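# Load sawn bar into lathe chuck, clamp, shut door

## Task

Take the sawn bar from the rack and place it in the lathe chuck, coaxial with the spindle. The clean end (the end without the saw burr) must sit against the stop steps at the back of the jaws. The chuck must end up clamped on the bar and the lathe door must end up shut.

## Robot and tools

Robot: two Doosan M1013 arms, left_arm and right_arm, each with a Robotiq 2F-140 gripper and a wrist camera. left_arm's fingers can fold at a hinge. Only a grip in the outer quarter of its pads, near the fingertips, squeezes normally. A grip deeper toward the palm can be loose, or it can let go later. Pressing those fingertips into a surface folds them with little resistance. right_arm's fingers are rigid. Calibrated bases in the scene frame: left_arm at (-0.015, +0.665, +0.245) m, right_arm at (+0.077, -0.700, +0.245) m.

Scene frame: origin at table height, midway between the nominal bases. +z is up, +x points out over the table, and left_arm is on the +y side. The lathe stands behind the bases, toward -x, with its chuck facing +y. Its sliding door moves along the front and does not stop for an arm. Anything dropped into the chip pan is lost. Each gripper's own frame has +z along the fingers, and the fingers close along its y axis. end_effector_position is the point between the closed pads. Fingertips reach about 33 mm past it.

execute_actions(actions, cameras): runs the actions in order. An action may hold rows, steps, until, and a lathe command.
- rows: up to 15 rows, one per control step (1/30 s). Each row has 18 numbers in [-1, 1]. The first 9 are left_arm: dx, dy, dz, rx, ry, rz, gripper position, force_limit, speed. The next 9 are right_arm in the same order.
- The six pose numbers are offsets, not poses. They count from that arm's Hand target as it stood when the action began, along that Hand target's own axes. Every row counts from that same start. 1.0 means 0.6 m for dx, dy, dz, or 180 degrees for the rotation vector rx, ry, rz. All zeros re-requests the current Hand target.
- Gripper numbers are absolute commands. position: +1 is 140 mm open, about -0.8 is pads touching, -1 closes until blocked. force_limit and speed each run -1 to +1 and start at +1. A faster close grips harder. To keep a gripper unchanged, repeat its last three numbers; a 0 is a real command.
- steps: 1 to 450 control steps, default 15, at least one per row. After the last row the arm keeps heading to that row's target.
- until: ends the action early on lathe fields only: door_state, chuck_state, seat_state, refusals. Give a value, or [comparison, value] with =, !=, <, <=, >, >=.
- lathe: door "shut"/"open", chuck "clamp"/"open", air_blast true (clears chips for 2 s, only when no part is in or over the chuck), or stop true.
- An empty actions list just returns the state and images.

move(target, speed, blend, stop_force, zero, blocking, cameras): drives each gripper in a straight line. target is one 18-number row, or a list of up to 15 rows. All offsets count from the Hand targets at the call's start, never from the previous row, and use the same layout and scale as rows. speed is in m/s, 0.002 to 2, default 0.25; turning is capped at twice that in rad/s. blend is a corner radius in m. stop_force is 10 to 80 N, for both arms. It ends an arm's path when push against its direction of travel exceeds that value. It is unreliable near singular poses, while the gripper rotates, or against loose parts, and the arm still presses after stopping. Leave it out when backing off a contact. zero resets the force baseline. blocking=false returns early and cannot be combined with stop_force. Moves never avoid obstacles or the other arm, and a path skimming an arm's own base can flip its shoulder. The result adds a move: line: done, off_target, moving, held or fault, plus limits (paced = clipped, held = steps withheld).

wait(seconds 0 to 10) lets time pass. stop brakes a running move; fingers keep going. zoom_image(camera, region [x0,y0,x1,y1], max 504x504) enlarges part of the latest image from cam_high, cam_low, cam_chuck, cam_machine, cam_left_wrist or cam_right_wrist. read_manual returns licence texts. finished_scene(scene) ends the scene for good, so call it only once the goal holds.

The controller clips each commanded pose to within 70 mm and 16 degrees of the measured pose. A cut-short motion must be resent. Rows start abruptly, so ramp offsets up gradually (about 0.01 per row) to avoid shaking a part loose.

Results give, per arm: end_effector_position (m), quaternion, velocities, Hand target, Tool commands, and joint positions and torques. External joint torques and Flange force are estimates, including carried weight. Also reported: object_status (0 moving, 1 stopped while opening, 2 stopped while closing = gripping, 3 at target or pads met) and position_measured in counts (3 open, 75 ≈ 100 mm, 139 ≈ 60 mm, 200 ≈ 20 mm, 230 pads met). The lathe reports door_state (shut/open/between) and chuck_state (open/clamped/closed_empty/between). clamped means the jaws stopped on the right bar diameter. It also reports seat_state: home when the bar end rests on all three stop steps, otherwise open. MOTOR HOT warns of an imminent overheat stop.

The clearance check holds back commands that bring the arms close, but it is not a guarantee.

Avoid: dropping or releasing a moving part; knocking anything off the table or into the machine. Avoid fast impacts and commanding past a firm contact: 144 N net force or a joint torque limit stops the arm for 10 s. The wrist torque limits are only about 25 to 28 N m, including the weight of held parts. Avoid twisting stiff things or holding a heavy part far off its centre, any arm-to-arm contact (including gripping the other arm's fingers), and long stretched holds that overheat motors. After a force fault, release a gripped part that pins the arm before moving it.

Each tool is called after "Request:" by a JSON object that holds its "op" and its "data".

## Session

Request:
{"op": "execute_actions", "data": {"actions": [{"lathe":{"door":"open","air_blast":true},"steps":2}], "cameras": ["all"]}}

Request:
{"op": "zoom_image", "data": {"camera": "cam_chuck", "region": [150, 50, 370, 270]}}

Request:
{"op": "zoom_image", "data": {"camera": "cam_low", "region": [310, 160, 440, 290]}}

Scene clock: 0.27 s.
left_arm: end_effector_position=(+0.1107, -0.0807, +0.1130) position_measured=3 object_status=3 end_effector_quat_wxyz=(-0.270, +0.068, +0.928, -0.249) | right_arm: end_effector_position=(+1.0989, -0.1998, +0.2449) position_measured=3 object_status=3 end_effector_quat_wxyz=(-0.032, +0.769, -0.532, +0.352)
Joint positions: left_arm=[-1.202 0.745 1.923 1.834 -0.752 1.687] | right_arm=[0.533 1.002 1.008 2.322 -0.947 0.674]
Joint torques (N m): left_arm=[-0.42 -98.81 -23.81 -1.69 -1.27 0.11] | right_arm=[3.19 -132.36 -40.6 -4.54 0.09 -0.27]
External joint torques (N m): left_arm=[0.61 2.88 0.05 0.31 -0.22 -0.14] | right_arm=[-3.04 3.76 0.23 0.36 -0.09 0.25]
Flange force (N): left_arm=[-4.4 0.0 2.1] | right_arm=[-1.4 -4.1 5.5]
Hand target: left_arm +0.1107, -0.0807, +0.1130; -0.270, +0.068, +0.928, -0.249 | right_arm +1.0989, -0.1998, +0.2449; -0.032, +0.769, -0.532, +0.352
Tool commands: left_gripper/position=+1.0 left_gripper/force_limit=+1.0 left_gripper/speed=+1.0 right_gripper/position=+1.0 right_gripper/force_limit=+1.0 right_gripper/speed=+1.0
lathe: door_state=between chuck_state=open seat_state=open
camera_calibration:
cam_left_wrist: T_world_to_cam=[[0.00260795, 0.866307, -0.499505, 0.137942], [0.976674, -0.109457, -0.184735, -0.0942322], [-0.214712, -0.487372, -0.846385, 0.219722], [0, 0, 0, 1]] pos_world=[0.138851, -0.0227279, 0.237464]
cam_right_wrist: T_world_to_cam=[[-0.791806, -0.420259, -0.443199, 0.905551], [-0.359131, 0.907296, -0.218723, 0.635817], [0.494032, -0.0140196, -0.86933, -0.194742], [0, 0, 0, 1]] pos_world=[1.04157, -0.199038, 0.371111]

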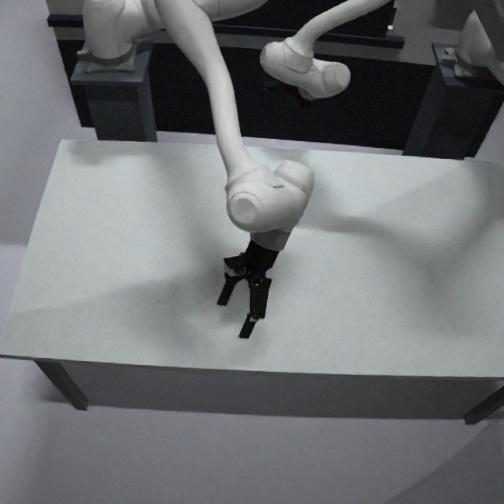

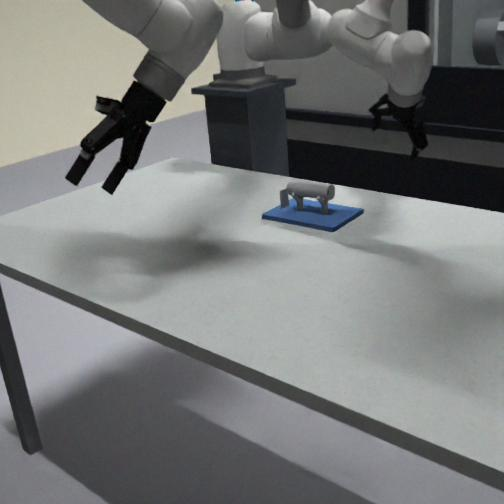

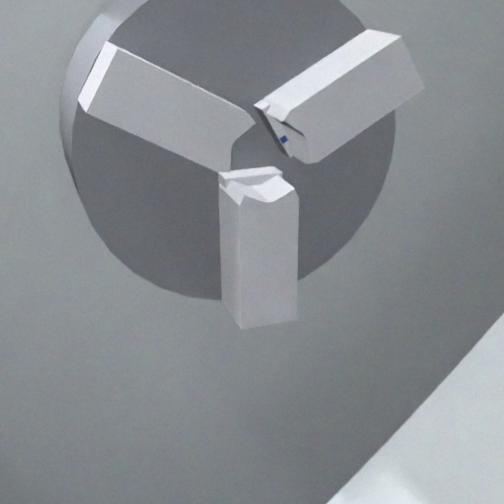

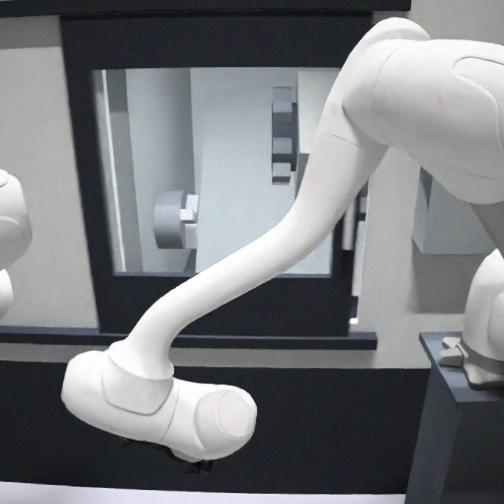

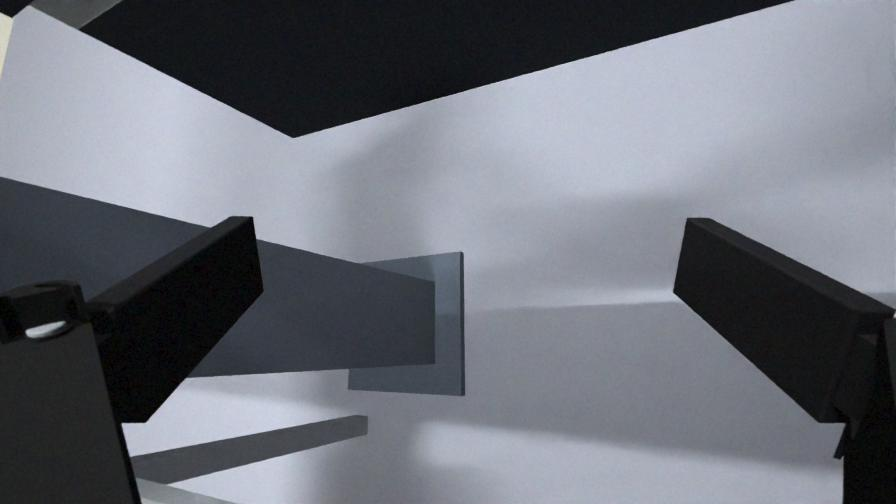

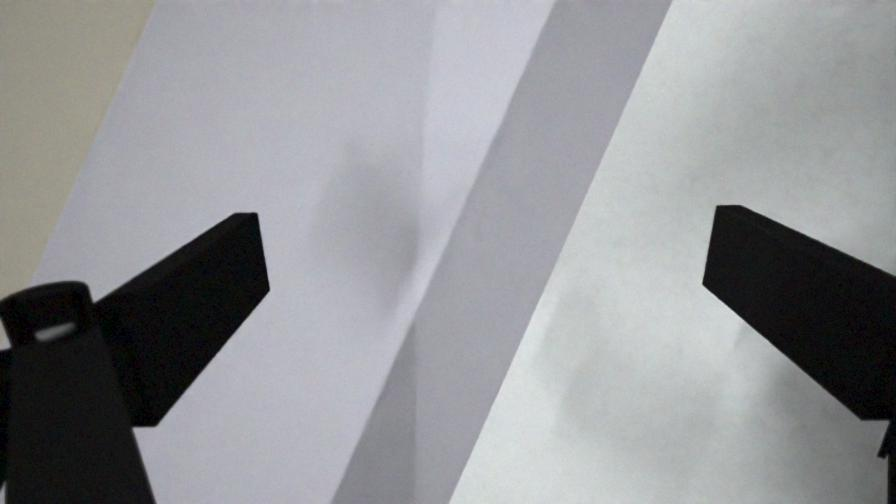

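Scaled by 2.291 from the camera's 504x504 image, which has a finer 720x720 frame.

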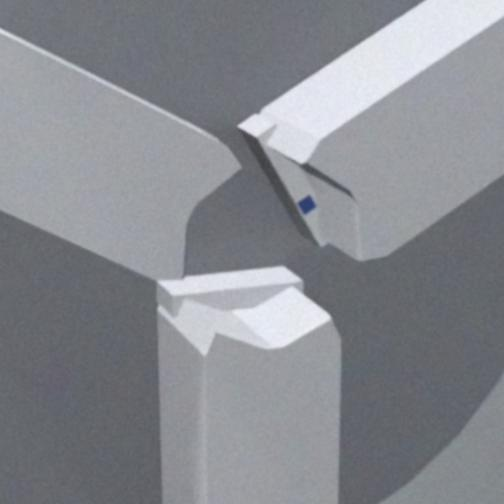

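Scaled by 3.877 from the camera's 504x504 image, which has a finer 720x720 frame.

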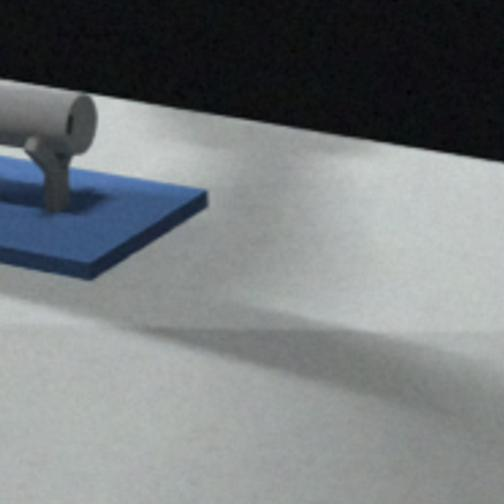

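Request:
{"op": "move", "data": {"target": [[0.2337,-0.2494,-0.3658,0,0,0,1,1,1,0.546,0.614,-0.2125,0,0,0,1,1,1],[-0.3268,-0.317,-0.6935,-0.2598,-0.0105,0.4304,1,1,1,0.546,0.614,-0.2125,0,0,0,1,1,1]], "speed": 0.35, "blend": [0.05,0], "cameras": ["all"]}}

Request:
{"op": "zoom_image", "data": {"camera": "cam_chuck", "region": [190, 70, 350, 230]}}

Request:
{"op": "zoom_image", "data": {"camera": "cam_low", "region": [250, 150, 370, 250]}}

Scene clock: 8.13 s.
left_arm: end_effector_position=(+0.5003, -0.1197, +0.4203) position_measured=3 object_status=3 end_effector_quat_wxyz=(+0.000, +0.707, +0.707, +0.001) | right_arm: end_effector_position=(+0.7930, -0.5930, +0.3502) position_measured=3 object_status=3 end_effector_quat_wxyz=(-0.032, +0.769, -0.532, +0.352)
Joint positions: left_arm=[-1.072 0.687 1.108 3.143 -1.347 2.113] | right_arm=[0.263 0.277 2.078 1.989 -0.571 0.91]
Joint torques (N m): left_arm=[-0.83 -111.63 -41.05 -4.46 0.07 0.02] | right_arm=[3.41 -63.4 -33.99 -2.58 -0.35 -0.15]
External joint torques (N m): left_arm=[0.19 2.19 -0.84 0.15 -0.12 -0.02] | right_arm=[-3.19 0.45 -0.03 0.34 -0.06 0.13]
Flange force (N): left_arm=[-5.4 3.7 -0.3] | right_arm=[4.4 0.1 2.9]
Hand target: left_arm +0.5003, -0.1197, +0.4203; +0.000, +0.707, +0.707, +0.001 | right_arm +0.7930, -0.5930, +0.3502; -0.032, +0.769, -0.532, +0.352
Off the commanded pose: left_arm 0.000 m, 0 deg | right_arm 0.000 m, 0 deg.
lathe: door_state=open chuck_state=open seat_state=open
move: done
camera_calibration:
cam_left_wrist: T_world_to_cam=[[0.999937, -0.0101198, 0.00488777, -0.491645], [-0.0111777, -0.94069, 0.339082, -0.247786], [0.00116644, -0.339115, -0.940744, 0.493827], [0, 0, 0, 1]] pos_world=[0.488268, -0.0706012, 0.550988]
cam_right_wrist: T_world_to_cam=[[-0.791806, -0.420259, -0.443199, 0.54476], [-0.359131, 0.907296, -0.218723, 0.905739], [0.494032, -0.0140196, -0.86933, 0.0424102], [0, 0, 0, 1]] pos_world=[0.735671, -0.592238, 0.476411]

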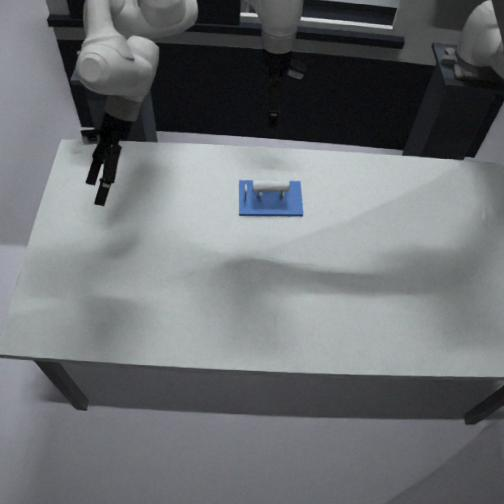

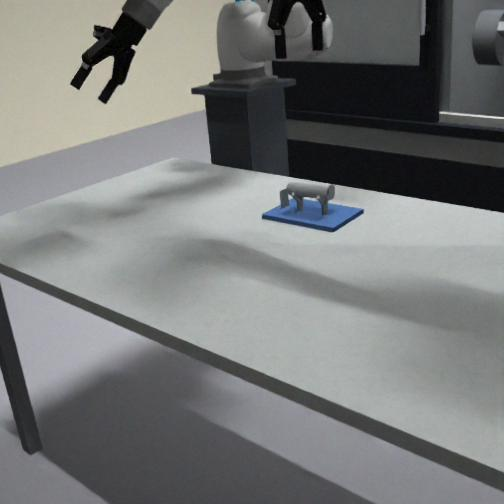

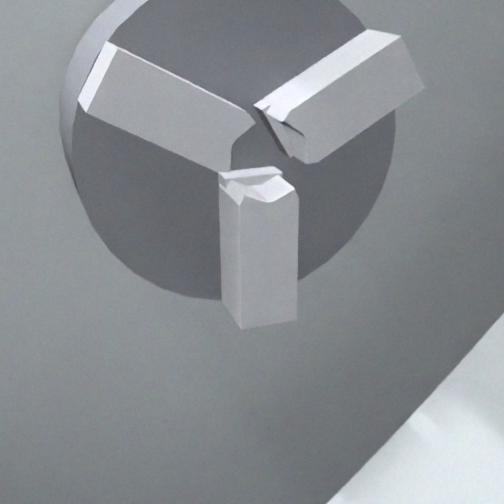

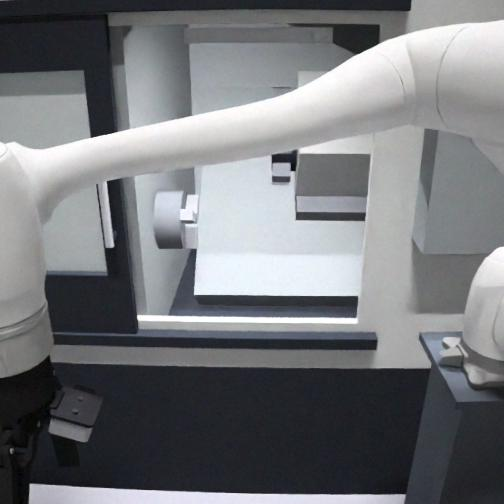

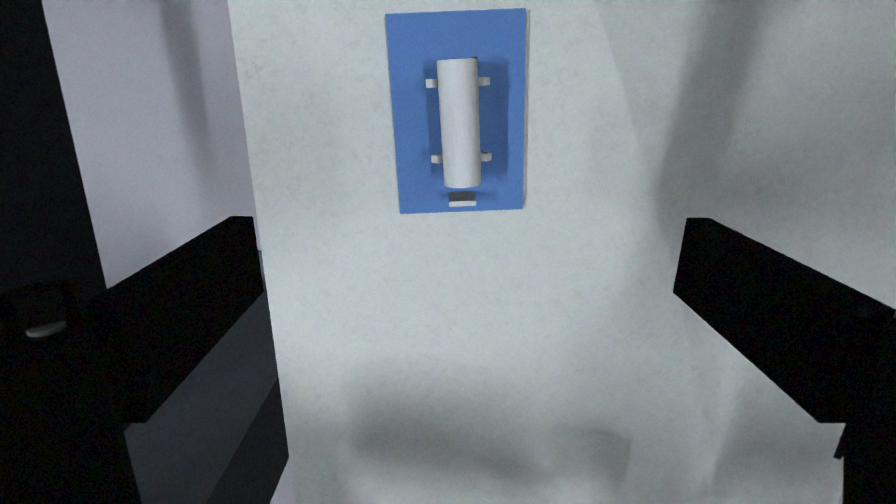

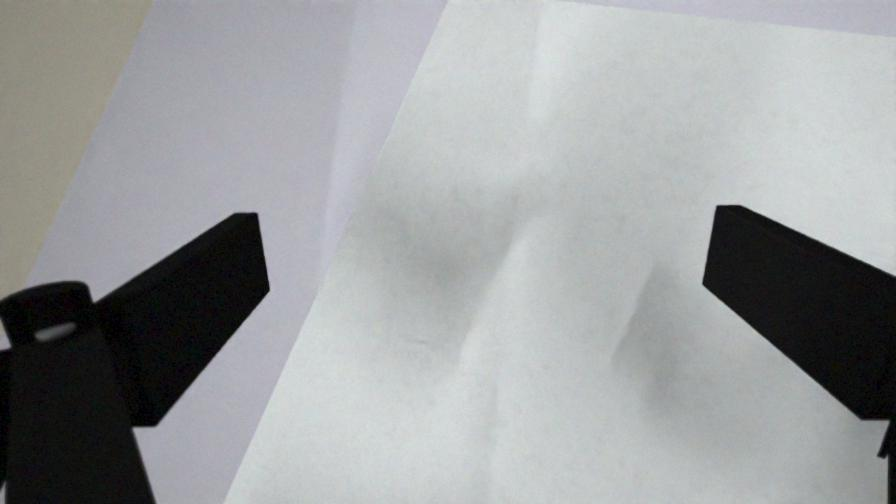

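Scaled by 3.150 from the camera's 504x504 image, which has a finer 720x720 frame.

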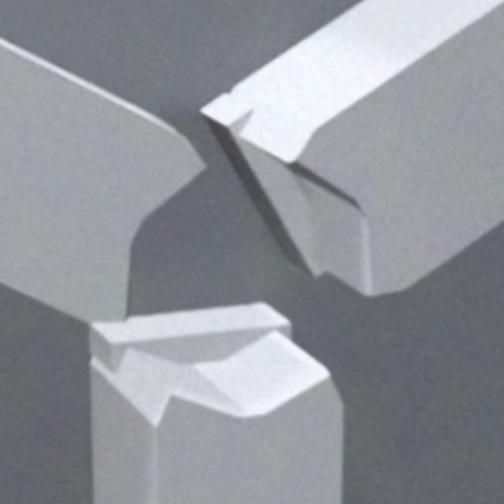

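Scaled by 4.200 from the camera's 504x504 image, which has a finer 720x720 frame.

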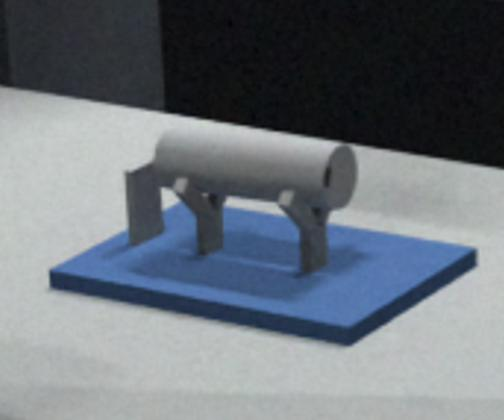

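Request:
{"op": "move", "data": {"target": [0.0445,0.008,0.433,0,0,-0.0122,1,1,1,0,0,0,0,0,0,1,1,1], "speed": 0.2, "cameras": ["cam_left_wrist"]}}

Request:
{"op": "zoom_image", "data": {"camera": "cam_left_wrist", "region": [300, 0, 640, 400]}}

Scene clock: 12.07 s.
left_arm: end_effector_position=(+0.5053, -0.0928, +0.1607) position_measured=3 object_status=3 end_effector_quat_wxyz=(+0.000, +0.693, +0.721, +0.001) | right_arm: end_effector_position=(+0.7930, -0.5930, +0.3502) position_measured=3 object_status=3 end_effector_quat_wxyz=(-0.032, +0.769, -0.532, +0.352)
Joint positions: left_arm=[-1.052 0.837 1.344 3.143 -0.962 2.094] | right_arm=[0.263 0.277 2.078 1.989 -0.571 0.91]
Joint torques (N m): left_arm=[-0.72 -117.9 -34.82 -3.77 0.14 0.21] | right_arm=[3.38 -63.68 -34.15 -2.63 -0.36 -0.25]
External joint torques (N m): left_arm=[0.16 3.96 -0.29 0.18 -0.2 -0.21] | right_arm=[-3.18 0.54 0.18 0.39 -0.06 0.23]
Flange force (N): left_arm=[-5.5 3.4 3.4] | right_arm=[4.1 0.5 3.1]
Hand target: left_arm +0.5052, -0.0927, +0.1606; +0.000, +0.693, +0.721, +0.001 | right_arm +0.7930, -0.5930, +0.3502; -0.032, +0.769, -0.532, +0.352
Off the commanded pose: left_arm 0.000 m, 0 deg | right_arm 0.000 m, 0 deg.
lathe: door_state=open chuck_state=open seat_state=open
move: done
camera_calibration:
cam_left_wrist: T_world_to_cam=[[0.999591, 0.0281661, 0.00495752, -0.491386], [0.0248171, -0.940423, 0.339101, -0.152516], [0.0142133, -0.338839, -0.940737, 0.252178], [0, 0, 0, 1]] pos_world=[0.491386, -0.0441419, 0.291388]
Images, in order (width x height): cam_left_wrist 896x504.

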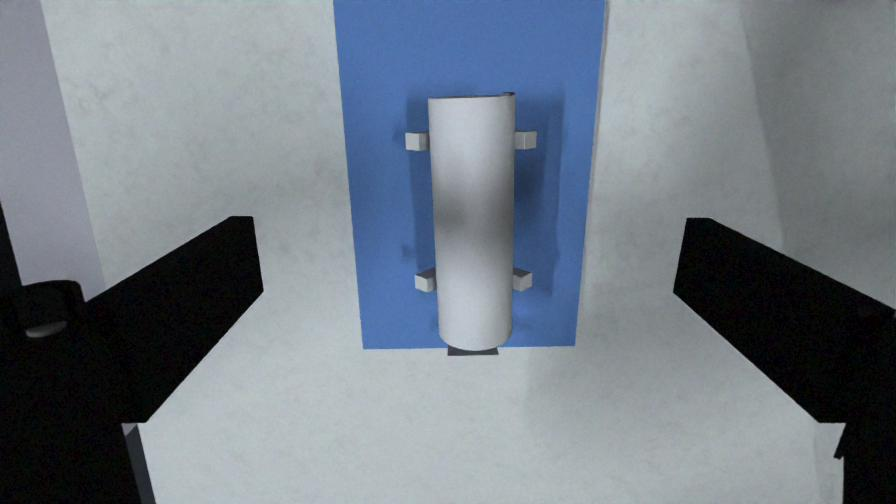

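Scaled by 1.260 from the camera's 896x504 image, which has a finer 1280x720 frame.

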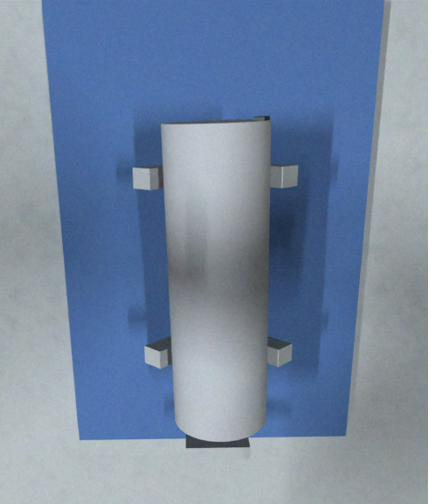

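Request:
{"op": "move", "data": {"target": [0.0,0.005,0.111,0,0,-0.0067,1,1,1,0,0,0,0,0,0,1,1,1], "speed": 0.12, "cameras": ["cam_left_wrist","cam_low"]}}

Request:
{"op": "zoom_image", "data": {"camera": "cam_low", "region": [250, 120, 370, 250]}}

Scene clock: 15.90 s.
left_arm: end_effector_position=(+0.5082, -0.0925, +0.0940) position_measured=3 object_status=3 end_effector_quat_wxyz=(+0.000, +0.686, +0.728, +0.001) | right_arm: end_effector_position=(+0.7930, -0.5930, +0.3502) position_measured=3 object_status=3 end_effector_quat_wxyz=(-0.032, +0.769, -0.532, +0.352)
Joint positions: left_arm=[-1.049 0.905 1.352 3.143 -0.885 2.076] | right_arm=[0.263 0.277 2.078 1.989 -0.571 0.91]
Joint torques (N m): left_arm=[-0.71 -121.07 -31.89 -3.59 -0.02 0.15] | right_arm=[2.75 -63.68 -34.24 -2.63 -0.38 -0.13]
External joint torques (N m): left_arm=[0.44 4.02 -1.41 0.19 -0.03 -0.15] | right_arm=[-2.61 0.54 0.18 0.38 -0.04 0.11]
Flange force (N): left_arm=[-7.6 4.9 4.0] | right_arm=[3.5 0.2 2.4]
Hand target: left_arm +0.5083, -0.0925, +0.0940; +0.000, +0.686, +0.728, +0.001 | right_arm +0.7930, -0.5930, +0.3502; -0.032, +0.769, -0.532, +0.352
Off the commanded pose: left_arm 0.000 m, 0 deg | right_arm 0.000 m, 0 deg.
lathe: door_state=open chuck_state=open seat_state=open
move: done
camera_calibration:
cam_left_wrist: T_world_to_cam=[[0.998774, 0.0492759, 0.00483024, -0.491559], [0.0447229, -0.93972, 0.339007, -0.139688], [0.0212439, -0.338375, -0.940771, 0.185973], [0, 0, 0, 1]] pos_world=[0.493253, -0.0441173, 0.224688]
Images, in order (width x height): cam_low 504x504, cam_left_wrist 896x504.

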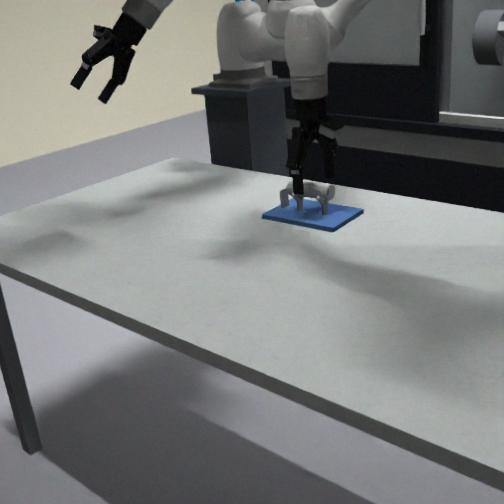

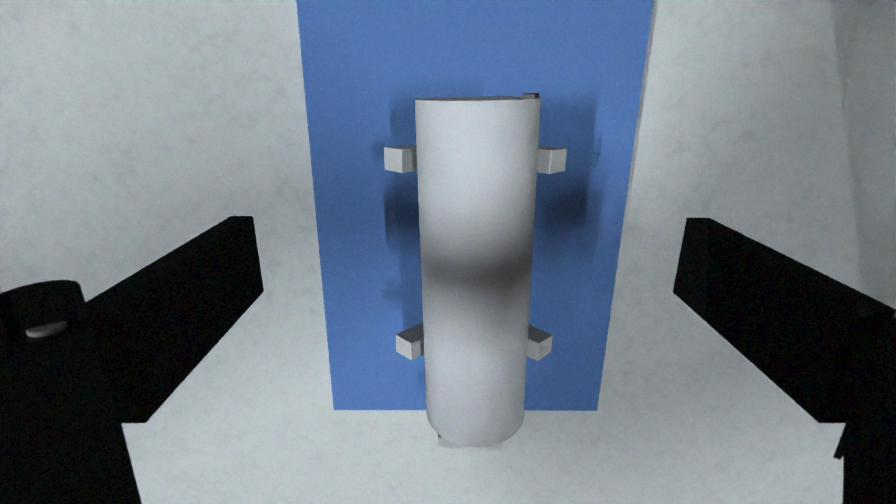

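Scaled by 3.877 from the camera's 504x504 image, which has a finer 720x720 frame.

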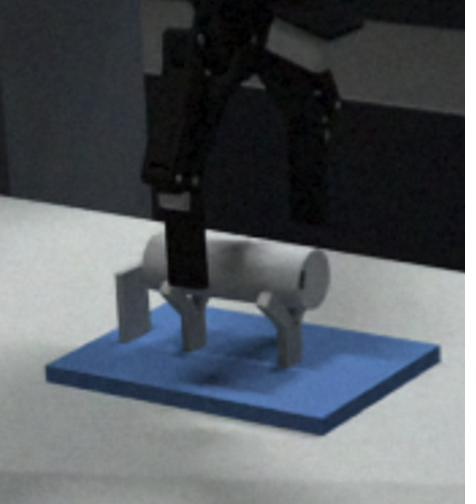

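Request:
{"op": "move", "data": {"target": [0.0,0.0037,0.0,0,0,-0.0025,1,1,1,0,0,0,0,0,0,1,1,1], "speed": 0.05}}

Request:
{"op": "execute_actions", "data": {"actions": [{"rows":[[0,0,0,0,0,0,-1,0.3,-1,0,0,0,0,0,0,1,1,1]],"steps":140}], "cameras": ["cam_left_wrist","cam_low"]}}

Request:
{"op": "zoom_image", "data": {"camera": "cam_low", "region": [250, 120, 370, 250]}}

Scene clock: 17.87 s.
left_arm: end_effector_position=(+0.5105, -0.0924, +0.0940) position_measured=3 object_status=3 end_effector_quat_wxyz=(+0.000, +0.683, +0.731, +0.001) | right_arm: end_effector_position=(+0.7930, -0.5930, +0.3502) position_measured=3 object_status=3 end_effector_quat_wxyz=(-0.032, +0.769, -0.532, +0.352)
Joint positions: left_arm=[-1.047 0.907 1.348 3.143 -0.887 2.07] | right_arm=[0.263 0.277 2.078 1.989 -0.571 0.91]
Joint torques (N m): left_arm=[-0.63 -119.44 -32.75 -3.57 0.09 0.2] | right_arm=[3.07 -63.25 -34.12 -2.67 -0.37 -0.25]
External joint torques (N m): left_arm=[-0.32 2.03 -0.57 0.14 -0.15 -0.2] | right_arm=[-2.99 0.59 0.3 0.44 -0.06 0.23]
Flange force (N): left_arm=[-4.0 1.8 1.9] | right_arm=[3.8 0.6 2.8]
Hand target: left_arm +0.5105, -0.0924, +0.0940; +0.000, +0.683, +0.731, +0.001 | right_arm +0.7930, -0.5930, +0.3502; -0.032, +0.769, -0.532, +0.352
Off the commanded pose: left_arm 0.000 m, 0 deg | right_arm 0.000 m, 0 deg.
lathe: door_state=open chuck_state=open seat_state=open
move: done
camera_calibration:
cam_left_wrist: T_world_to_cam=[[0.998361, 0.0570044, 0.0050278, -0.49298], [0.0519248, -0.939308, 0.339122, -0.143374], [0.0240541, -0.338305, -0.940729, 0.184524], [0, 0, 0, 1]] pos_world=[0.495178, -0.0441449, 0.224687]
cam_right_wrist: T_world_to_cam=[[-0.791806, -0.420259, -0.443199, 0.54476], [-0.359131, 0.907296, -0.218723, 0.905739], [0.494032, -0.0140196, -0.86933, 0.0424102], [0, 0, 0, 1]] pos_world=[0.735671, -0.592238, 0.476411]

Scene clock: 22.73 s.
left_arm: end_effector_position=(+0.5105, -0.0924, +0.0940) position_measured=172 object_status=2 end_effector_quat_wxyz=(+0.000, +0.683, +0.731, +0.001) | right_arm: end_effector_position=(+0.7930, -0.5930, +0.3502) position_measured=3 object_status=3 end_effector_quat_wxyz=(-0.032, +0.769, -0.532, +0.352)
Joint positions: left_arm=[-1.047 0.907 1.348 3.143 -0.887 2.07] | right_arm=[0.263 0.277 2.078 1.989 -0.571 0.91]
Joint torques (N m): left_arm=[-3.92 -108.03 -28.13 -4.06 0.19 0.87] | right_arm=[2.88 -63.82 -34.19 -2.59 -0.37 -0.21]
External joint torques (N m): left_arm=[4.08 -8.89 -5.14 0.66 -0.24 -0.87] | right_arm=[-2.57 0.61 0.11 0.34 -0.04 0.19]
Flange force (N): left_arm=[-0.9 4.6 -10.0] | right_arm=[3.2 0.2 2.7]
Hand target: left_arm +0.5105, -0.0924, +0.0940; +0.000, +0.683, +0.731, +0.001 | right_arm +0.7930, -0.5930, +0.3502; -0.032, +0.769, -0.532, +0.352
Off the commanded pose: left_arm 0.000 m, 0 deg | right_arm 0.000 m, 0 deg.
lathe: door_state=open chuck_state=open seat_state=open
camera_calibration:
cam_left_wrist: T_world_to_cam=[[0.998356, 0.0570981, 0.00499409, -0.492966], [0.0520243, -0.939302, 0.339123, -0.143424], [0.0240542, -0.338306, -0.940729, 0.184524], [0, 0, 0, 1]] pos_world=[0.495178, -0.0441452, 0.224688]
Images, in order (width x height): cam_low 504x504, cam_left_wrist 896x504.

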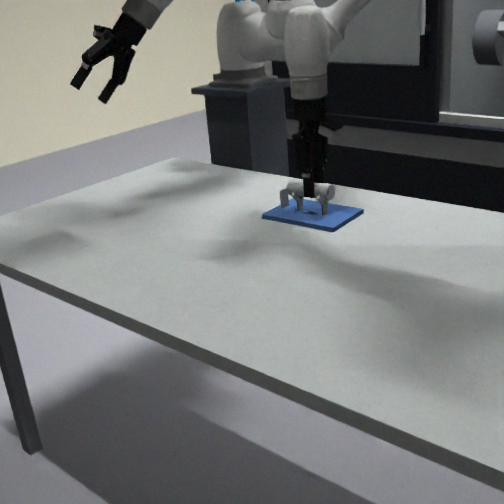

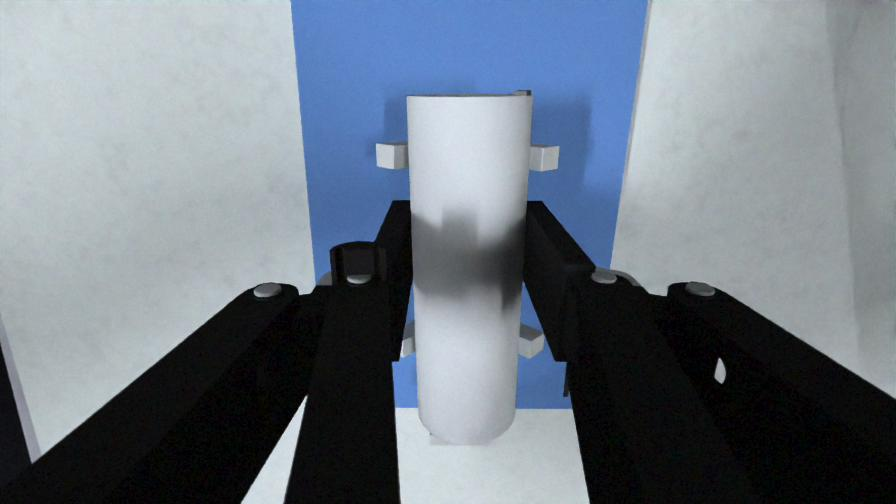

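Scaled by 3.877 from the camera's 504x504 image, which has a finer 720x720 frame.

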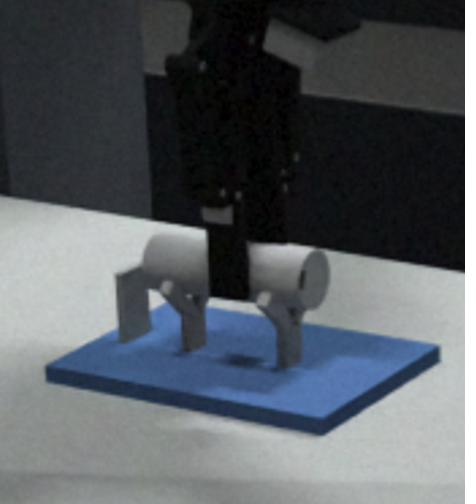

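Request:
{"op": "move", "data": {"target": [[0,0,-0.4167,0,0,0,-1,0.3,-1,0,0,0,0,0,0,1,1,1],[0.3658,-0.6612,-0.51,0.4998,0.0168,0.0168,-1,0.3,-1,0,0,0,0,0,0,1,1,1]], "speed": [0.2,0.4], "blend": [0.04,0], "cameras": ["cam_left_wrist","cam_machine"]}}

Scene clock: 29.37 s.
left_arm: end_effector_position=(+0.0997, +0.0993, +0.4000) position_measured=172 object_status=2 end_effector_quat_wxyz=(+0.500, -0.500, -0.501, +0.500) | right_arm: end_effector_position=(+0.7930, -0.5930, +0.3502) position_measured=3 object_status=3 end_effector_quat_wxyz=(-0.032, +0.769, -0.532, +0.352)
Joint positions: left_arm=[-0.995 0.719 1.831 2.106 -1.9 2.641] | right_arm=[0.263 0.277 2.078 1.989 -0.571 0.91]
Joint torques (N m): left_arm=[-0.74 -100.52 -26 -3.31 -3.49 0.09] | right_arm=[2.76 -63.2 -34.15 -2.68 -0.37 -0.13]
External joint torques (N m): left_arm=[0.62 4.73 0.52 0.79 0.99 -0.14] | right_arm=[-2.54 0.36 0.22 0.44 -0.05 0.11]
Flange force (N): left_arm=[-1.3 7.4 -2.5] | right_arm=[3.6 0.2 2.0]
Hand target: left_arm +0.0996, +0.0993, +0.3999; +0.500, -0.500, -0.501, +0.500 | right_arm +0.7930, -0.5930, +0.3502; -0.032, +0.769, -0.532, +0.352
Off the commanded pose: left_arm 0.000 m, 0 deg | right_arm 0.000 m, 0 deg.
lathe: door_state=open chuck_state=open seat_state=open
move: done
camera_calibration:
cam_left_wrist: T_world_to_cam=[[0.00499143, -0.00976124, -0.99994, 0.412308], [0.34069, -0.940113, 0.0108778, 0.056849], [-0.940162, -0.340724, -0.00136695, 0.267739], [0, 0, 0, 1]] pos_world=[0.230293, 0.148694, 0.412031]
Images, in order (width x height): cam_machine 504x504, cam_left_wrist 896x504.

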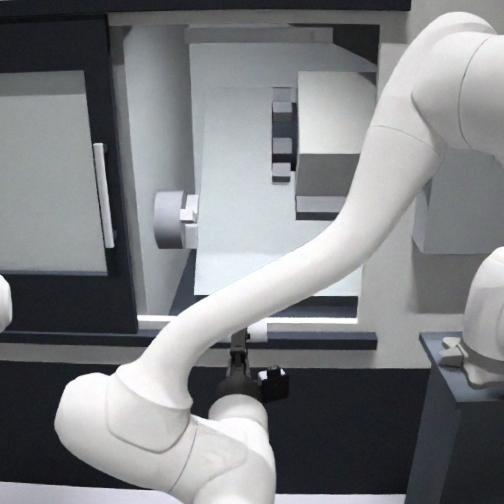

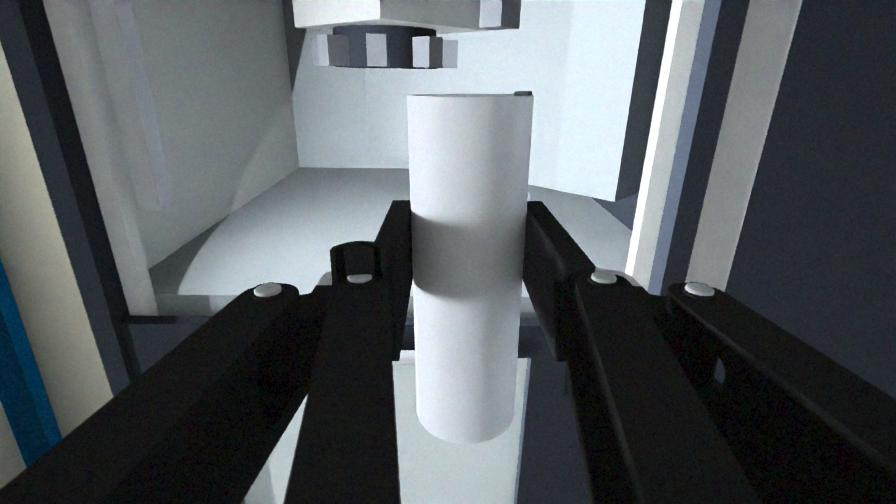

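Request:
{"op": "move", "data": {"target": [-0.0655,0.05,0.95,0,0,0,-1,0.3,-1,0,0,0,0,0,0,1,1,1], "speed": 0.35, "cameras": ["cam_left_wrist","cam_machine"]}}

Scene clock: 33.63 s.
left_arm: end_effector_position=(-0.4702, +0.0597, +0.3696) position_measured=172 object_status=2 end_effector_quat_wxyz=(+0.500, -0.500, -0.501, +0.500) | right_arm: end_effector_position=(+0.7930, -0.5930, +0.3502) position_measured=3 object_status=3 end_effector_quat_wxyz=(-0.032, +0.769, -0.532, +0.352)
Joint positions: left_arm=[-1.872 0.679 2.044 1.335 -1.467 2.734] | right_arm=[0.263 0.277 2.078 1.989 -0.571 0.91]
Joint torques (N m): left_arm=[-1.38 -94.47 -24.29 -1.59 -3.53 0.22] | right_arm=[2.47 -63.05 -34.11 -2.63 -0.34 -0.18]
External joint torques (N m): left_arm=[1.26 5.3 2.05 0.89 0.91 -0.26] | right_arm=[-2.43 -0.13 0.08 0.39 -0.09 0.16]
Flange force (N): left_arm=[-1.2 7.7 -2.6] | right_arm=[3.7 0.4 1.3]
Hand target: left_arm -0.4703, +0.0597, +0.3696; +0.500, -0.500, -0.501, +0.500 | right_arm +0.7930, -0.5930, +0.3502; -0.032, +0.769, -0.532, +0.352
Off the commanded pose: left_arm 0.000 m, 0 deg | right_arm 0.000 m, 0 deg.
lathe: door_state=open chuck_state=open seat_state=open
move: done
camera_calibration:
cam_left_wrist: T_world_to_cam=[[0.00486415, -0.00970087, -0.999941, 0.384319], [0.34078, -0.940081, 0.0107778, 0.214175], [-0.94013, -0.340813, -0.00126683, -0.28161], [0, 0, 0, 1]] pos_world=[-0.339607, 0.109094, 0.381631]
Images, in order (width x height): cam_machine 504x504, cam_left_wrist 896x504.

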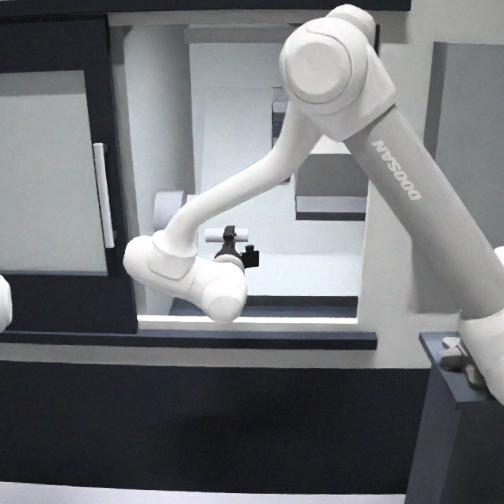

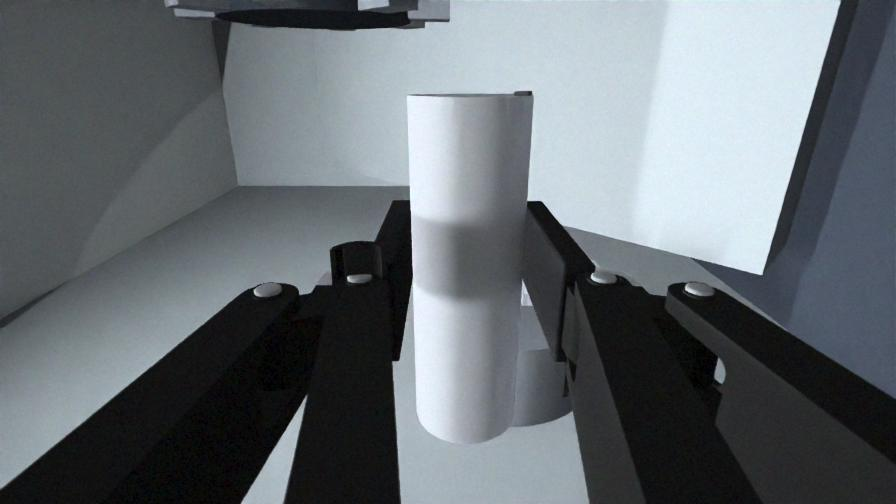

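Request:
{"op": "move", "data": {"target": [[-0.0245,0.108,0.527,0,0,0,-1,0.3,-1,0,0,0,0,0,0,1,1,1],[-0.0895,0.108,0.527,0,0,0,-1,0.3,-1,0,0,0,0,0,0,1,1,1]], "speed": [0.25,0.06], "cameras": ["cam_left_wrist","cam_chuck"]}}

Request:
{"op": "zoom_image", "data": {"camera": "cam_left_wrist", "region": [350, 354, 650, 504]}}

Request:
{"op": "zoom_image", "data": {"camera": "cam_chuck", "region": [180, 60, 480, 360]}}

Scene clock: 37.43 s.
left_arm: end_effector_position=(-0.7865, +0.0059, +0.3046) position_measured=172 object_status=2 end_effector_quat_wxyz=(+0.500, -0.500, -0.501, +0.500) | right_arm: end_effector_position=(+0.7930, -0.5930, +0.3502) position_measured=3 object_status=3 end_effector_quat_wxyz=(-0.032, +0.769, -0.532, +0.352)
Joint positions: left_arm=[-2.247 0.914 1.66 1.018 -1.247 2.666] | right_arm=[0.263 0.277 2.078 1.989 -0.571 0.91]
Joint torques (N m): left_arm=[-1.62 -119.53 -29.64 -0.92 -3.46 0.16] | right_arm=[2.49 -63.02 -34.24 -2.64 -0.31 -0.21]
External joint torques (N m): left_arm=[1.25 7.94 1.79 0.92 0.95 -0.21] | right_arm=[-2.42 -0.02 0.3 0.41 -0.11 0.19]
Flange force (N): left_arm=[-4.8 9.3 0.5] | right_arm=[3.5 0.8 1.4]
Hand target: left_arm -0.7864, +0.0059, +0.3046; +0.500, -0.500, -0.501, +0.500 | right_arm +0.7930, -0.5930, +0.3502; -0.032, +0.769, -0.532, +0.352
Off the commanded pose: left_arm 0.000 m, 0 deg | right_arm 0.000 m, 0 deg.
lathe: door_state=open chuck_state=open seat_state=open
move: done
camera_calibration:
cam_left_wrist: T_world_to_cam=[[0.00495661, -0.00966788, -0.999941, 0.320397], [0.340659, -0.940125, 0.0107782, 0.271977], [-0.940174, -0.340692, -0.00136638, -0.597302], [0, 0, 0, 1]] pos_world=[-0.655807, 0.055294, 0.316631]
Images, in order (width x height): cam_chuck 504x504, cam_left_wrist 896x504.

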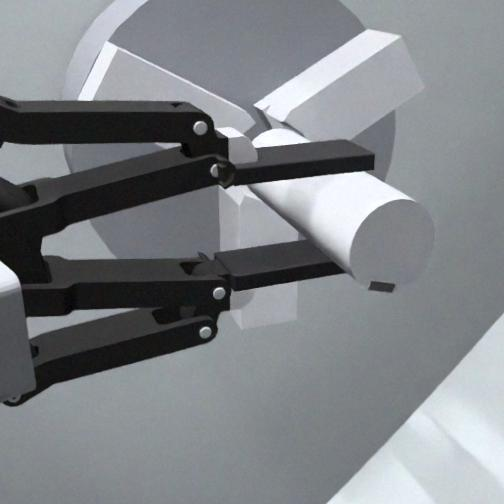

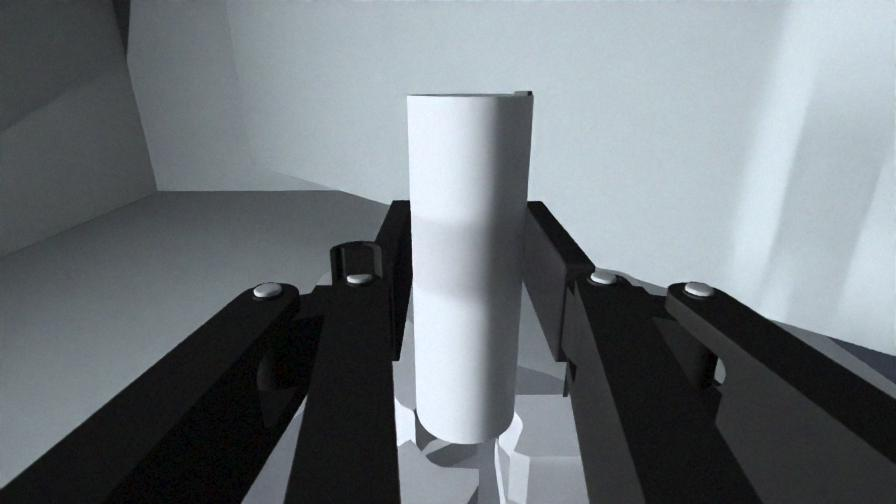

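Scaled by 1.680 from the camera's 896x504 image, which has a finer 1280x720 frame.

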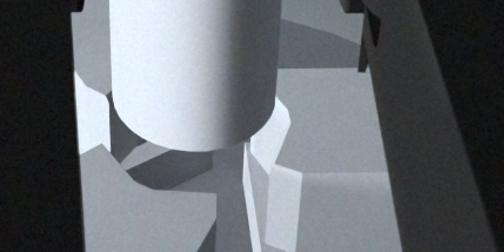

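Scaled by 1.680 from the camera's 504x504 image, which has a finer 720x720 frame.

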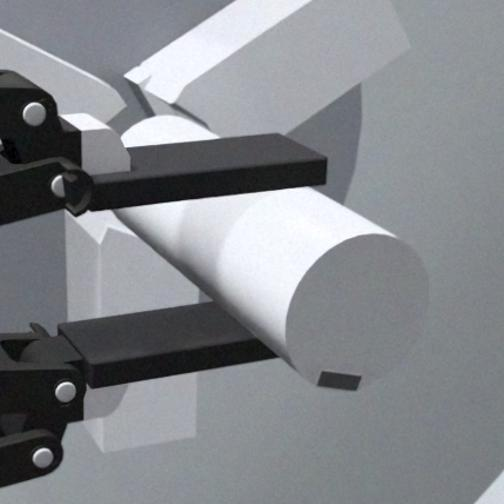

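Request:
{"op": "move", "data": {"target": [-0.045,0.0,0.0,0,0,0,-1,0.3,-1,0,0,0,0,0,0,1,1,1], "speed": 0.025, "stop_force": 14}}

Request:
{"op": "move", "data": {"target": [-0.035,0.0,0.0,0,0,0,-1,0.3,-1,0,0,0,0,0,0,1,1,1], "speed": 0.006, "stop_force": 15, "cameras": ["cam_left_wrist","cam_chuck"]}}

Request:
{"op": "zoom_image", "data": {"camera": "cam_left_wrist", "region": [350, 354, 650, 504]}}

Scene clock: 41.77 s.
left_arm: end_effector_position=(-0.7864, -0.0211, +0.3046) position_measured=172 object_status=2 end_effector_quat_wxyz=(+0.500, -0.500, -0.501, +0.500) | right_arm: end_effector_position=(+0.7930, -0.5930, +0.3502) position_measured=3 object_status=3 end_effector_quat_wxyz=(-0.032, +0.769, -0.532, +0.352)
Joint positions: left_arm=[-2.227 0.934 1.608 1.045 -1.24 2.631] | right_arm=[0.263 0.277 2.078 1.989 -0.571 0.91]
Joint torques (N m): left_arm=[-0.55 -121.43 -31.09 -1.04 -3.42 0.2] | right_arm=[2.72 -63.26 -34.01 -2.65 -0.35 -0.21]
External joint torques (N m): left_arm=[0.21 7.32 2.03 0.98 0.94 -0.25] | right_arm=[-2.6 0.37 0.05 0.41 -0.07 0.19]
Flange force (N): left_arm=[-3.3 8.2 1.1] | right_arm=[3.5 0.1 2.2]
Hand target: left_arm -0.7864, -0.0211, +0.3045; +0.500, -0.500, -0.501, +0.500 | right_arm +0.7930, -0.5930, +0.3502; -0.032, +0.769, -0.532, +0.352
Off the commanded pose: left_arm 0.000 m, 0 deg | right_arm 0.000 m, 0 deg.
lathe: door_state=open chuck_state=open seat_state=open
move: done
camera_calibration:
cam_left_wrist: T_world_to_cam=[[0.00486362, -0.00970166, -0.999941, 0.320075], [0.340692, -0.940113, 0.0107783, 0.246521], [-0.940162, -0.340724, -0.00126707, -0.606557], [0, 0, 0, 1]] pos_world=[-0.655807, 0.028194, 0.316631]
cam_right_wrist: T_world_to_cam=[[-0.791806, -0.420259, -0.443199, 0.54476], [-0.359131, 0.907296, -0.218723, 0.905739], [0.494032, -0.0140196, -0.86933, 0.0424102], [0, 0, 0, 1]] pos_world=[0.735671, -0.592238, 0.476411]

Scene clock: 43.53 s.
left_arm: end_effector_position=(-0.7865, -0.0278, +0.3044) position_measured=172 object_status=2 end_effector_quat_wxyz=(+0.500, -0.500, -0.500, +0.500) | right_arm: end_effector_position=(+0.7930, -0.5930, +0.3502) position_measured=3 object_status=3 end_effector_quat_wxyz=(-0.032, +0.769, -0.532, +0.352)
Joint positions: left_arm=[-2.222 0.94 1.594 1.053 -1.238 2.621] | right_arm=[0.263 0.277 2.078 1.989 -0.571 0.91]
Joint torques (N m): left_arm=[11.14 -123.27 -38.46 -6.34 -0.15 0.13] | right_arm=[3.49 -63.65 -34.02 -2.65 -0.34 -0.22]
External joint torques (N m): left_arm=[-11.16 8.37 9.2 6.23 -2.31 -0.18] | right_arm=[-3.25 0.75 0.1 0.41 -0.08 0.2]
Flange force (N): left_arm=[13.7 7.7 -2.6] | right_arm=[4.1 0.2 3.4]
Hand target: left_arm -0.7865, -0.0279, +0.3045; +0.500, -0.500, -0.501, +0.500 (not the last commanded pose) | right_arm +0.7930, -0.5930, +0.3502; -0.032, +0.769, -0.532, +0.352
Off the commanded pose: left_arm 0.014 m, 0 deg | right_arm 0.000 m, 0 deg.
lathe: door_state=open chuck_state=open seat_state=open
move: contact (left_arm)
camera_calibration:
cam_left_wrist: T_world_to_cam=[[0.00504695, -0.00963576, -0.999941, 0.320029], [0.340272, -0.940265, 0.0107781, 0.239953], [-0.940313, -0.340307, -0.00146669, -0.608887], [0, 0, 0, 1]] pos_world=[-0.655809, 0.0214946, 0.31653]
Images, in order (width x height): cam_chuck 504x504, cam_left_wrist 896x504.

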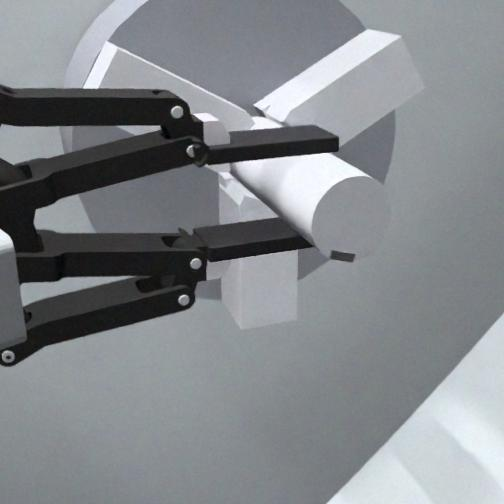

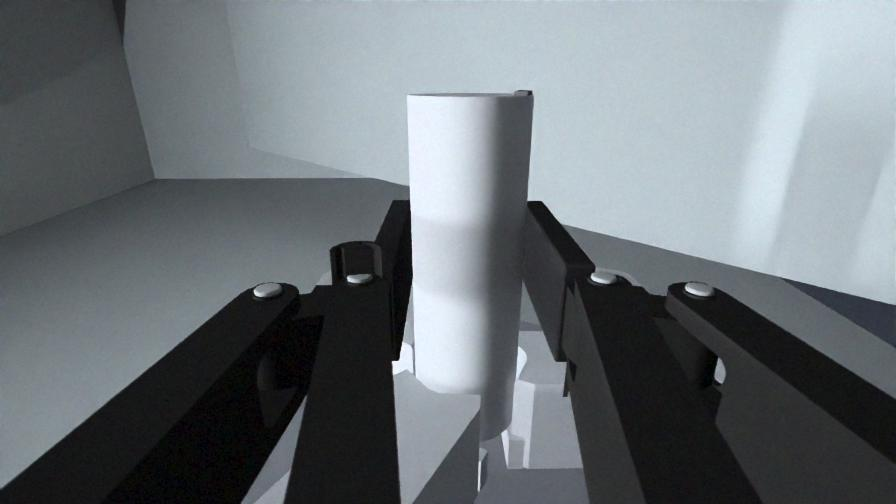

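Scaled by 1.680 from the camera's 896x504 image, which has a finer 1280x720 frame.

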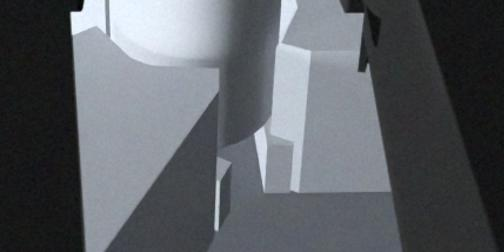

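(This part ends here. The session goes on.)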